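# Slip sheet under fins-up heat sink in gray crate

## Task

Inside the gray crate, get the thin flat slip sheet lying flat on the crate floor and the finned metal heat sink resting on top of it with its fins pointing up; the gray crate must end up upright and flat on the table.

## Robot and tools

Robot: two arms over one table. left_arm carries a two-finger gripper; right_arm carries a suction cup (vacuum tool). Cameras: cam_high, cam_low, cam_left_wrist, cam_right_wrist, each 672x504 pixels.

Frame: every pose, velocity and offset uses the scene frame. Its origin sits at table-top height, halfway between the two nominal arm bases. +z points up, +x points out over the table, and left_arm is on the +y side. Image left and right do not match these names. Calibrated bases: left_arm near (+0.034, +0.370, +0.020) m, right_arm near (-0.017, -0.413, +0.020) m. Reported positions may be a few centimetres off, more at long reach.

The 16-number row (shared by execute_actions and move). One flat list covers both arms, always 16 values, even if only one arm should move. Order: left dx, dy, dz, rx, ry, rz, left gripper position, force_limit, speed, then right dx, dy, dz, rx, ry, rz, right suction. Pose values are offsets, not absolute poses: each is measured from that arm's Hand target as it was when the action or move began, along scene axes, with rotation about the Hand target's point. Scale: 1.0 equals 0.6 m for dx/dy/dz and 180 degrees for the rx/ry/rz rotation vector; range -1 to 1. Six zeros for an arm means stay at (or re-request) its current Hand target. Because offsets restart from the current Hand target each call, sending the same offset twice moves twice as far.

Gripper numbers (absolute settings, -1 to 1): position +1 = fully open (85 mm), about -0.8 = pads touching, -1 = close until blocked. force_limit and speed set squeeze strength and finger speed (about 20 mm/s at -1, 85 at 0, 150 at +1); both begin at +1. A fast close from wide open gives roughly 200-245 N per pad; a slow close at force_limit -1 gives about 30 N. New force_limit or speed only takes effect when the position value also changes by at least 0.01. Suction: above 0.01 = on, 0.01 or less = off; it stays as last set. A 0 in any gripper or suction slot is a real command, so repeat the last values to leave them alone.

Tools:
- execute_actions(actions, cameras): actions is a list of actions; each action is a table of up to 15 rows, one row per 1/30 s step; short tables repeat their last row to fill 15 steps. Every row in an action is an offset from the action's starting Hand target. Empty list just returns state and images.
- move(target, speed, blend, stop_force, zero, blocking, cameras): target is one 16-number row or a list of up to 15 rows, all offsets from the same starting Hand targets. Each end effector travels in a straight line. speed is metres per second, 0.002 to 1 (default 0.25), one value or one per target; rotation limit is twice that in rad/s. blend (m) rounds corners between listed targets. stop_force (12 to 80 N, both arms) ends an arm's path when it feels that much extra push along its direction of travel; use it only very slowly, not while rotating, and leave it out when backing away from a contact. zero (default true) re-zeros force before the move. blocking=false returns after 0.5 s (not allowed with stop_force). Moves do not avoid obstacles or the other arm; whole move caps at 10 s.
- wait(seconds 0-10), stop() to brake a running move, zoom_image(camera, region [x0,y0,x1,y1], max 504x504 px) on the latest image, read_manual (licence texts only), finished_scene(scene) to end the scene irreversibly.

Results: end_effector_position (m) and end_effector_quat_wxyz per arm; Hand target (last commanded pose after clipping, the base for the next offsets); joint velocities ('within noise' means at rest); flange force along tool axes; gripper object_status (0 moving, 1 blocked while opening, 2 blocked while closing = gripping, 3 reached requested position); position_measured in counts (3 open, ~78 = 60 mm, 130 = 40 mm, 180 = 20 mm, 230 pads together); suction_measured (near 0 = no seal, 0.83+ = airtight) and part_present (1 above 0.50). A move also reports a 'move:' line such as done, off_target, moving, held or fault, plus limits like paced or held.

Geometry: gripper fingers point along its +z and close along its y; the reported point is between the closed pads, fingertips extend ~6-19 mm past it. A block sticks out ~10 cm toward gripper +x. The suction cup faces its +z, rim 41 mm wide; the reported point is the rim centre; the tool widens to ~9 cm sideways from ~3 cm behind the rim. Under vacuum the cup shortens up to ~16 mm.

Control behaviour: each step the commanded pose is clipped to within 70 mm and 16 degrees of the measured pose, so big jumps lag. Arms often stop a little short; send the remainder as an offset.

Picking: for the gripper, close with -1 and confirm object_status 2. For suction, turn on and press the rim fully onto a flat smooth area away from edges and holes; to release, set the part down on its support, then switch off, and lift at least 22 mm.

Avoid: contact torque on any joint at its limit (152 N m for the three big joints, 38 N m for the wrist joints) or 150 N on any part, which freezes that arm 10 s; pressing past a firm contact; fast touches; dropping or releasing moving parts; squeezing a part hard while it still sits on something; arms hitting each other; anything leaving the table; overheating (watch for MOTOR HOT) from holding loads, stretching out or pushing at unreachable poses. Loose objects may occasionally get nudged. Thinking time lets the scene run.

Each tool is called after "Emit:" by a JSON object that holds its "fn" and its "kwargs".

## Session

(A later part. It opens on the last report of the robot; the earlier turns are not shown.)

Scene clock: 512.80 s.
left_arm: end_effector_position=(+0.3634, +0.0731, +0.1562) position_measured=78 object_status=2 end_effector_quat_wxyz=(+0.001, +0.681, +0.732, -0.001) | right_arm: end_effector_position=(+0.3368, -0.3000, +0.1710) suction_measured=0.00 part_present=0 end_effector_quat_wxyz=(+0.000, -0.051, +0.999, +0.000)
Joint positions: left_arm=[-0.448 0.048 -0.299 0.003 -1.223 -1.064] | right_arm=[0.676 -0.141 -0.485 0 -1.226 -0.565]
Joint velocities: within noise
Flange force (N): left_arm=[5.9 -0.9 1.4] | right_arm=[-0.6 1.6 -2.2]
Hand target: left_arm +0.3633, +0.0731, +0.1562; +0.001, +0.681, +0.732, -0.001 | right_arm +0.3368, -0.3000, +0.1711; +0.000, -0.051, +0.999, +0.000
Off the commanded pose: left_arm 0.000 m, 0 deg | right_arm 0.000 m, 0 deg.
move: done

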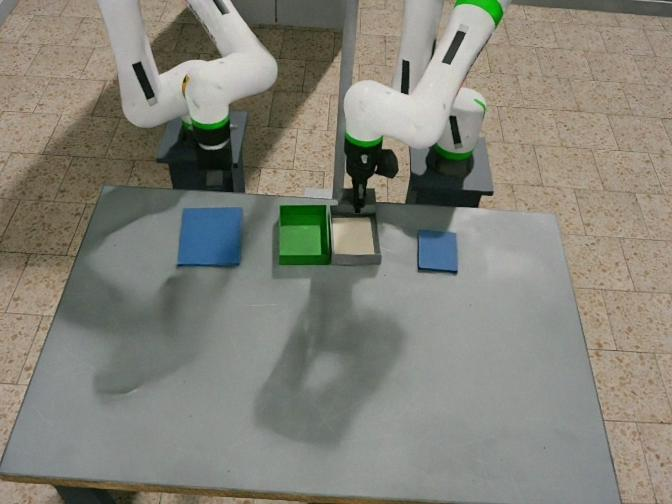

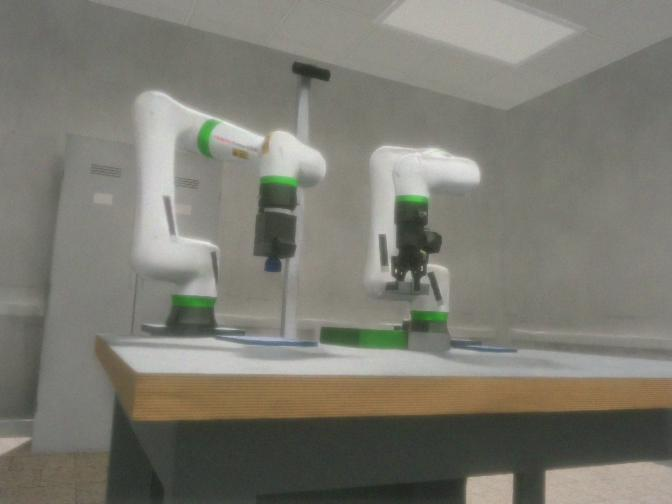

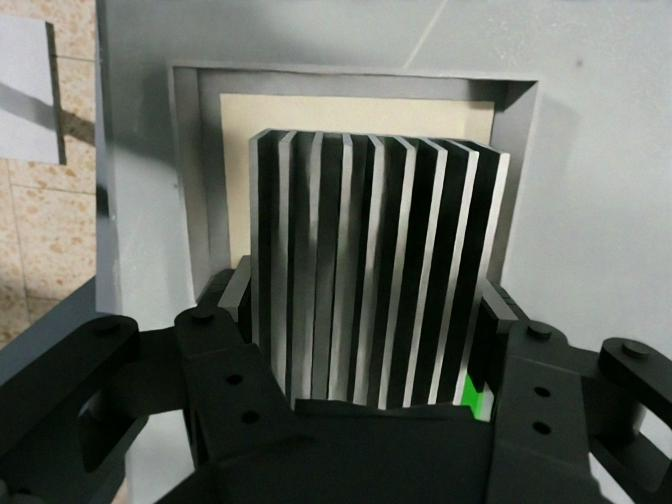

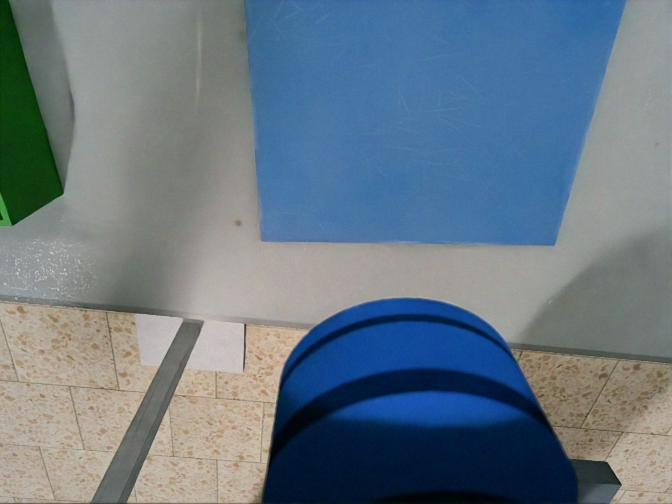

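Emit:
{"fn": "move", "kwargs": {"target": [0,0,-0.19,0,0,0,-1,-0.7,-1,0,0,0,0,0,0,0], "speed": 0.12}}

Emit:
{"fn": "move", "kwargs": {"target": [0,0,-0.045,0,0,0,-1,-0.7,-1,0,0,0,0,0,0,0], "speed": 0.012, "stop_force": 12}}

Scene clock: 525.60 s.
left_arm: end_effector_position=(+0.3634, +0.0731, +0.0422) position_measured=78 object_status=2 end_effector_quat_wxyz=(+0.001, +0.681, +0.733, -0.001) | right_arm: end_effector_position=(+0.3368, -0.3000, +0.1711) suction_measured=0.00 part_present=0 end_effector_quat_wxyz=(+0.000, -0.051, +0.999, +0.000)
Joint positions: left_arm=[-0.448 0.188 -0.443 0.003 -0.94 -1.065] | right_arm=[0.676 -0.141 -0.484 0 -1.226 -0.565]
Joint velocities: within noise
Flange force (N): left_arm=[5.2 -0.5 0.6] | right_arm=[-0.2 3.0 -2.7]
Hand target: left_arm +0.3633, +0.0731, +0.0422; +0.001, +0.681, +0.732, -0.001 | right_arm +0.3368, -0.3000, +0.1711; +0.000, -0.051, +0.999, +0.000
Off the commanded pose: left_arm 0.000 m, 0 deg | right_arm 0.000 m, 0 deg.
move: done

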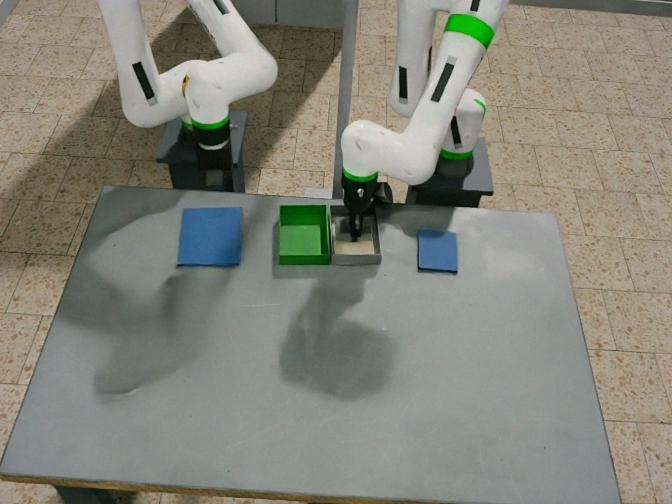

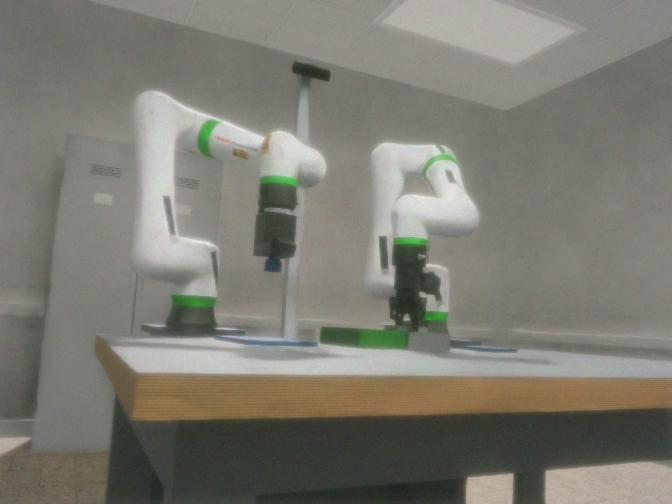

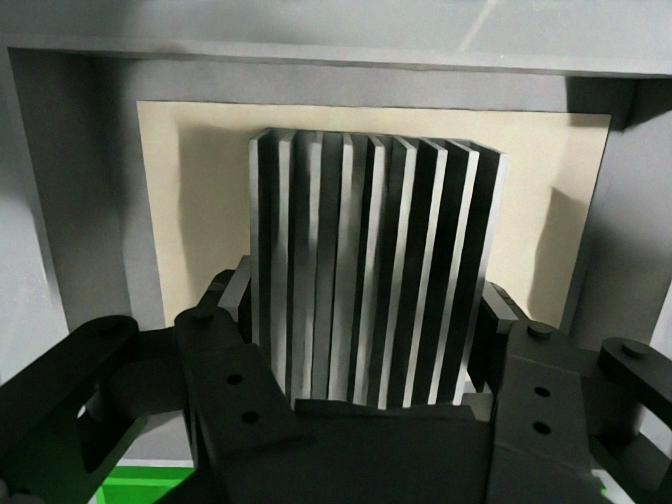

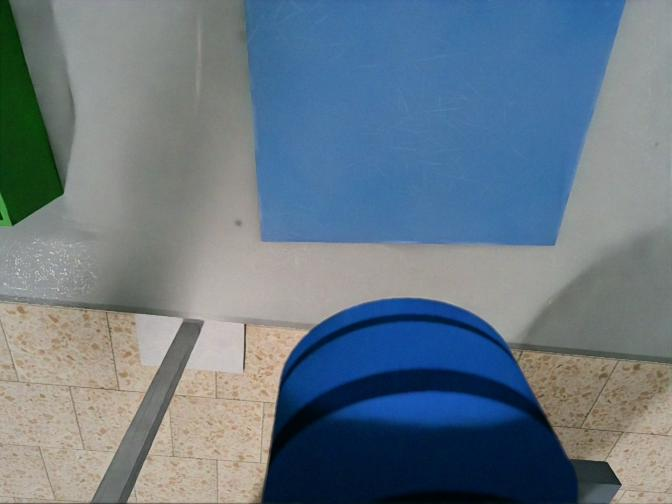

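Scene clock: 528.07 s.
left_arm: end_effector_position=(+0.3634, +0.0730, +0.0199) position_measured=78 object_status=2 end_effector_quat_wxyz=(+0.001, +0.681, +0.733, -0.001) | right_arm: end_effector_position=(+0.3368, -0.3000, +0.1711) suction_measured=0.00 part_present=0 end_effector_quat_wxyz=(+0.000, -0.051, +0.999, +0.000)
Joint positions: left_arm=[-0.448 0.225 -0.462 0.003 -0.883 -1.065] | right_arm=[0.676 -0.141 -0.484 0 -1.226 -0.565]
Joint velocities: within noise
Flange force (N): left_arm=[8.9 -2.0 -29.1] | right_arm=[-2.0 3.4 -2.4]
Hand target: left_arm +0.3634, +0.0730, +0.0199; +0.001, +0.681, +0.733, -0.001 (not the last commanded pose) | right_arm +0.3368, -0.3000, +0.1711; +0.000, -0.051, +0.999, +0.000
Off the commanded pose: left_arm 0.005 m, 0 deg | right_arm 0.000 m, 0 deg.
move: contact (left_arm)

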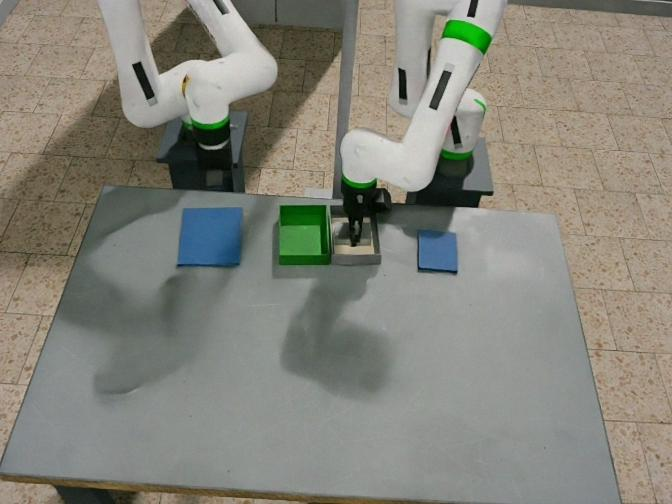

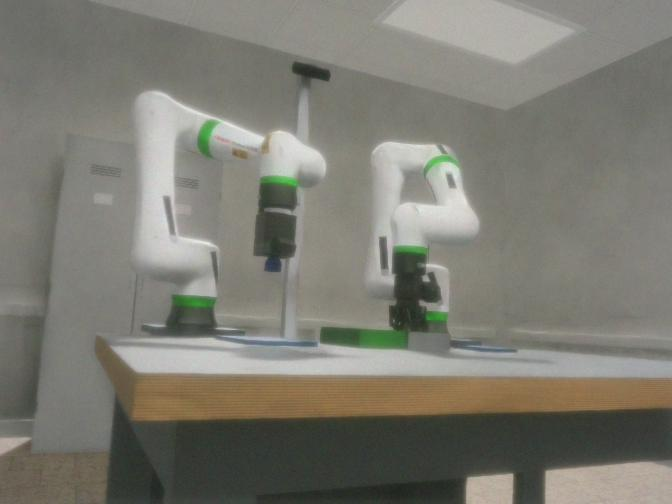

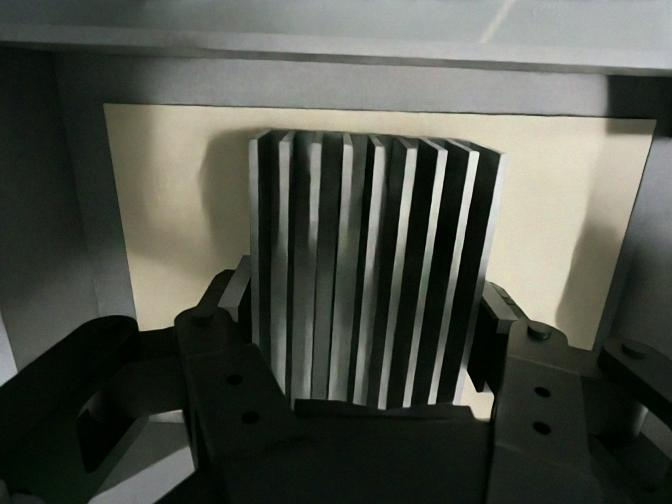

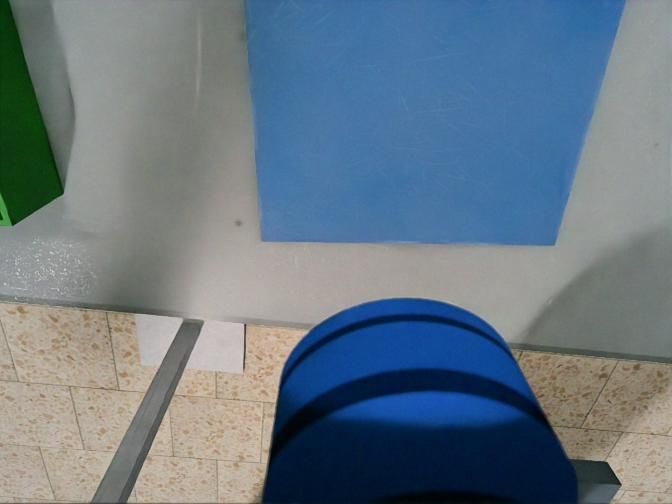

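Emit:
{"fn": "execute_actions", "kwargs": {"actions": [[[0,0,0.0005,0,0,0,-1,-0.7,-1,0,0,0,0,0,0,0]],[[0,0,0,0,0,0,0.8,-0.7,-0.6,0,0,0,0,0,0,0]],[[0,0,0,0,0,0,0.8,-0.7,-0.6,0,0,0,0,0,0,0]]], "cameras": ["cam_left_wrist", "cam_high"]}}

Scene clock: 534.27 s.
left_arm: end_effector_position=(+0.3634, +0.0730, +0.0202) position_measured=28 object_status=3 end_effector_quat_wxyz=(+0.001, +0.681, +0.733, -0.001) | right_arm: end_effector_position=(+0.3368, -0.3000, +0.1711) suction_measured=0.00 part_present=0 end_effector_quat_wxyz=(+0.000, -0.051, +0.999, +0.000)
Joint positions: left_arm=[-0.448 0.224 -0.462 0.003 -0.884 -1.065] | right_arm=[0.676 -0.141 -0.484 0 -1.226 -0.565]
Joint velocities: within noise
Flange force (N): left_arm=[5.8 -0.7 -1.4] | right_arm=[-0.5 2.2 -2.6]
Flange force at the end of the 1st action (N): left_arm=[3.5 -0.5 -8.0] | right_arm=[-1.2 3.2 -2.4]
Flange force at the end of the 2nd action (N): left_arm=[5.6 -1.0 -1.5] | right_arm=[-1.8 2.9 -2.6]
Hand target: left_arm +0.3634, +0.0730, +0.0202; +0.001, +0.681, +0.733, -0.001 | right_arm +0.3368, -0.3000, +0.1711; +0.000, -0.051, +0.999, +0.000
Off the commanded pose: left_arm 0.000 m, 0 deg | right_arm 0.000 m, 0 deg.
Images, in order (width x height): cam_high 672x504, cam_left_wrist 672x504.

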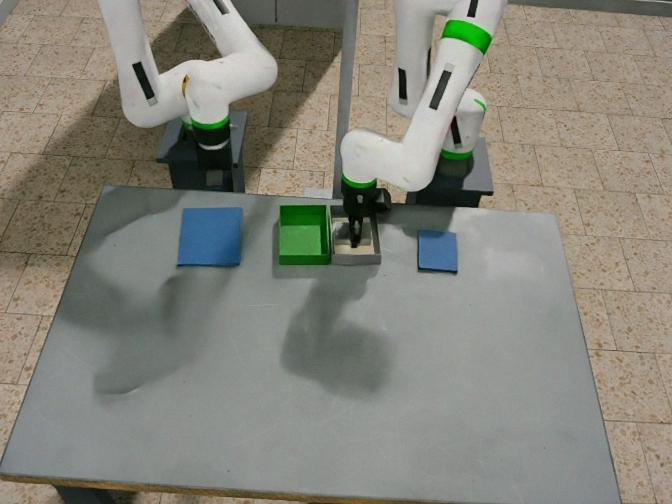

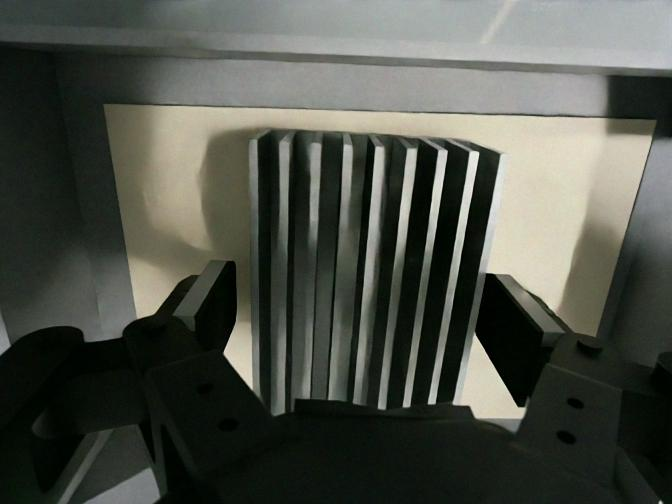

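Emit:
{"fn": "move", "kwargs": {"target": [[0,0,0.03,0,0,0,0.8,-0.7,-0.6,0,0,0,0,0,0,0],[0,0,0.3,0,0,0,0.8,-0.7,-0.6,0,0,0,0,0,0,0]], "speed": [0.05,0.2], "blend": [0.01,0]}}

Emit:
{"fn": "zoom_image", "kwargs": {"camera": "cam_high", "region": [310, 190, 400, 270]}}

Scene clock: 538.43 s.
left_arm: end_effector_position=(+0.3634, +0.0730, +0.2002) position_measured=28 object_status=3 end_effector_quat_wxyz=(+0.001, +0.681, +0.733, -0.001) | right_arm: end_effector_position=(+0.3368, -0.3000, +0.1711) suction_measured=0.00 part_present=0 end_effector_quat_wxyz=(+0.000, -0.051, +0.999, +0.000)
Joint positions: left_arm=[-0.448 0.016 -0.225 0.003 -1.329 -1.064] | right_arm=[0.676 -0.141 -0.484 0 -1.226 -0.565]
Joint velocities: within noise
Flange force (N): left_arm=[5.4 -1.3 -0.2] | right_arm=[-1.4 3.1 -3.2]
Hand target: left_arm +0.3634, +0.0730, +0.2002; +0.001, +0.681, +0.733, -0.001 | right_arm +0.3368, -0.3000, +0.1711; +0.000, -0.051, +0.999, +0.000
Off the commanded pose: left_arm 0.000 m, 0 deg | right_arm 0.000 m, 0 deg.
move: done; blend cut to 0.009 m at target 1

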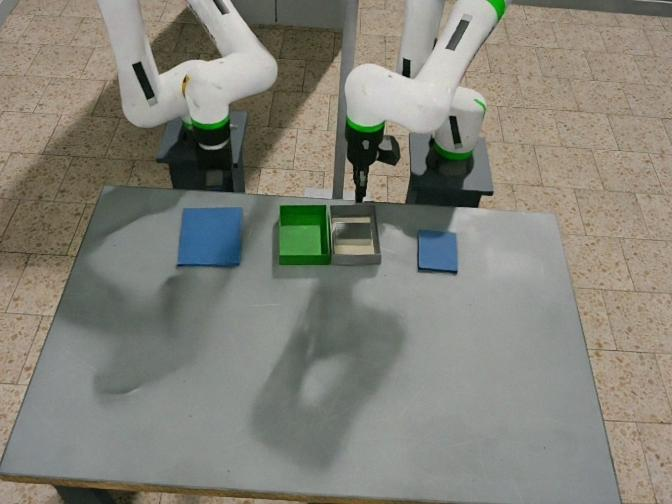

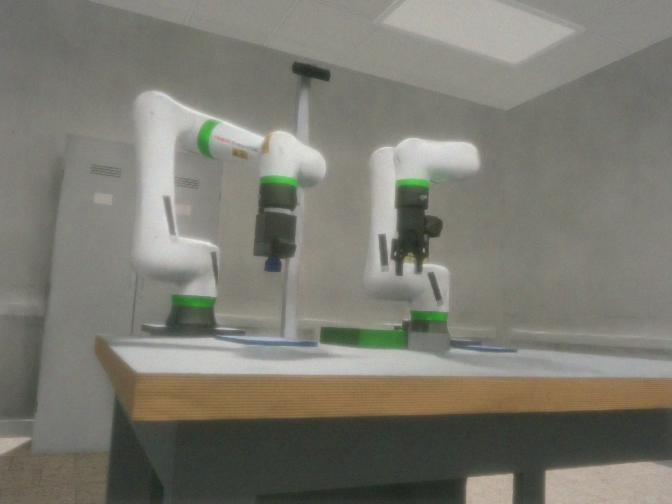

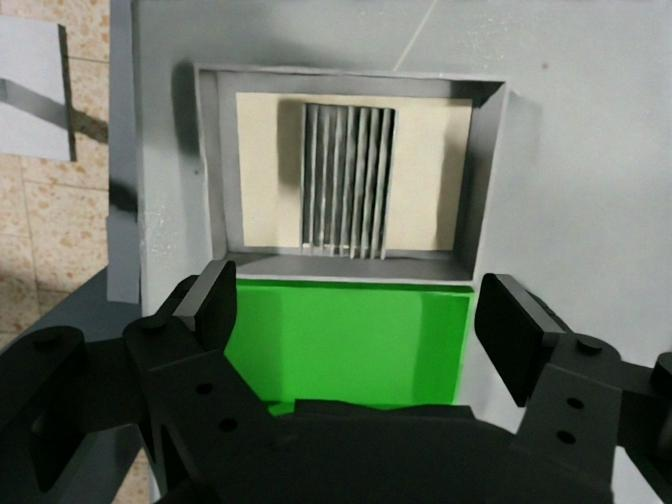

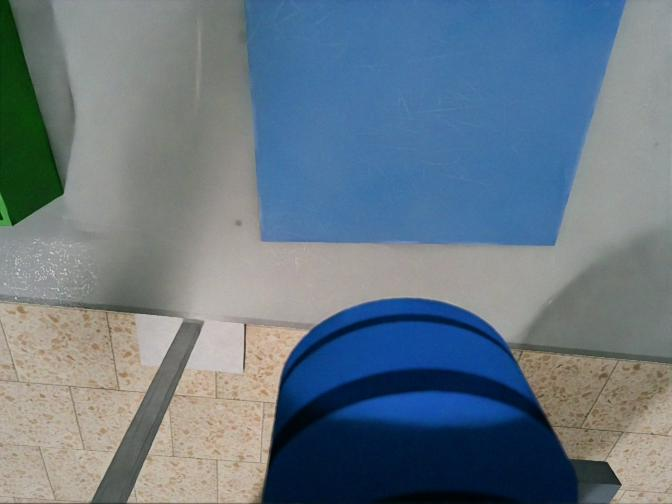

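Scaled by 5.600 from the camera's 672x504 image, which has a finer 960x720 frame.

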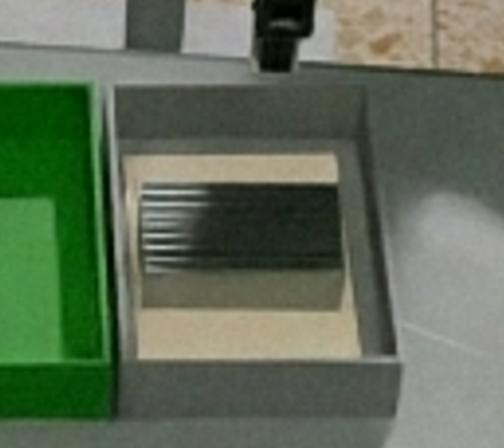

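Emit:
{"fn": "zoom_image", "kwargs": {"camera": "cam_left_wrist", "region": [180, 50, 520, 305]}}

Scaled by 1.482 from the camera's 672x504 image, which has a finer 960x720 frame.

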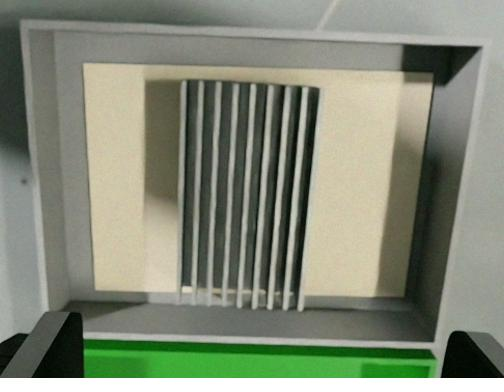

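Emit:
{"fn": "move", "kwargs": {"target": [[0.0943,0.4283,0,0,0,0,0.8,-0.7,-0.6,0,0,0,0,0,0,0],[0.0943,0.4283,0,0,0,0,0.8,-0.7,-0.6,0.172,0.6167,0.1315,0,0,-0.0328,0]], "speed": [0.25,0.25]}}

Emit:
{"fn": "zoom_image", "kwargs": {"camera": "cam_right_wrist", "region": [150, 50, 550, 350]}}

Scene clock: 577.50 s.
left_arm: end_effector_position=(+0.4200, +0.3300, +0.2002) position_measured=28 object_status=3 end_effector_quat_wxyz=(+0.001, +0.681, +0.733, -0.001) | right_arm: end_effector_position=(+0.4400, +0.0700, +0.2500) suction_measured=0.00 part_present=0 end_effector_quat_wxyz=(+0.000, +0.000, +1.000, +0.000)
Joint positions: left_arm=[0.226 -0.128 -0.361 0.002 -1.339 -1.738] | right_arm=[1.018 0.572 0.56 0 -1.559 -1.011]
Joint velocities: within noise
Flange force (N): left_arm=[4.7 -5.0 -0.1] | right_arm=[-5.3 7.7 -5.1]
Hand target: left_arm +0.4200, +0.3300, +0.2002; +0.001, +0.681, +0.733, -0.001 | right_arm +0.4400, +0.0700, +0.2500; +0.000, +0.000, +1.000, +0.000
Off the commanded pose: left_arm 0.000 m, 0 deg | right_arm 0.000 m, 0 deg.
move: done

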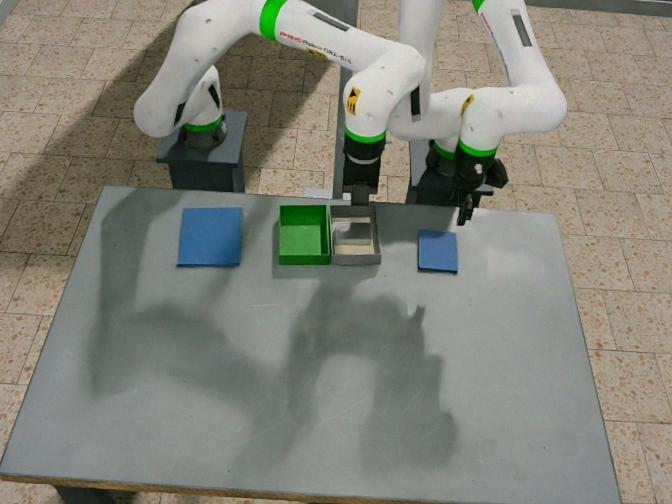

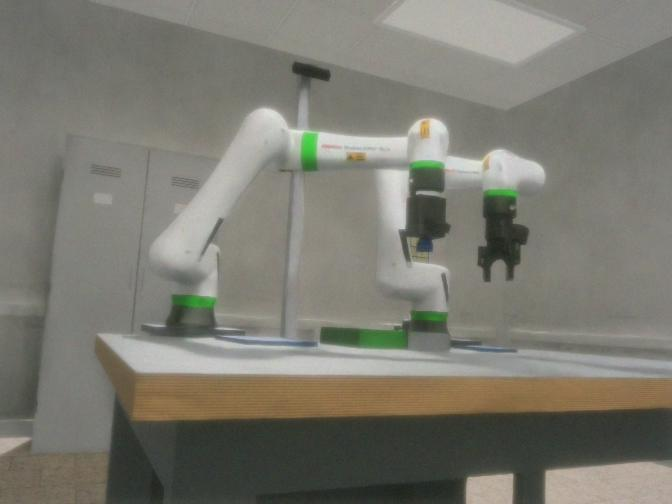

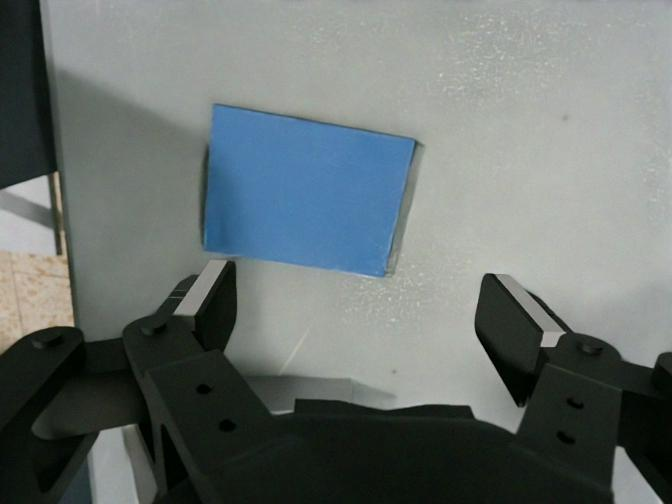

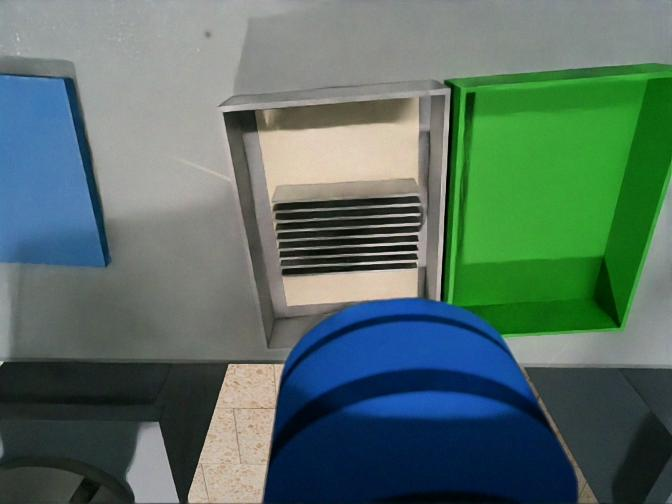

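Scaled by 1.260 from the camera's 672x504 image, which has a finer 960x720 frame.

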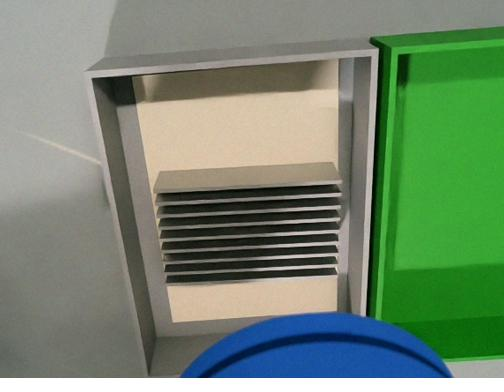

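Emit:
{"fn": "finished_scene", "kwargs": {"scene": 1}}

The scene is finished: the task was done.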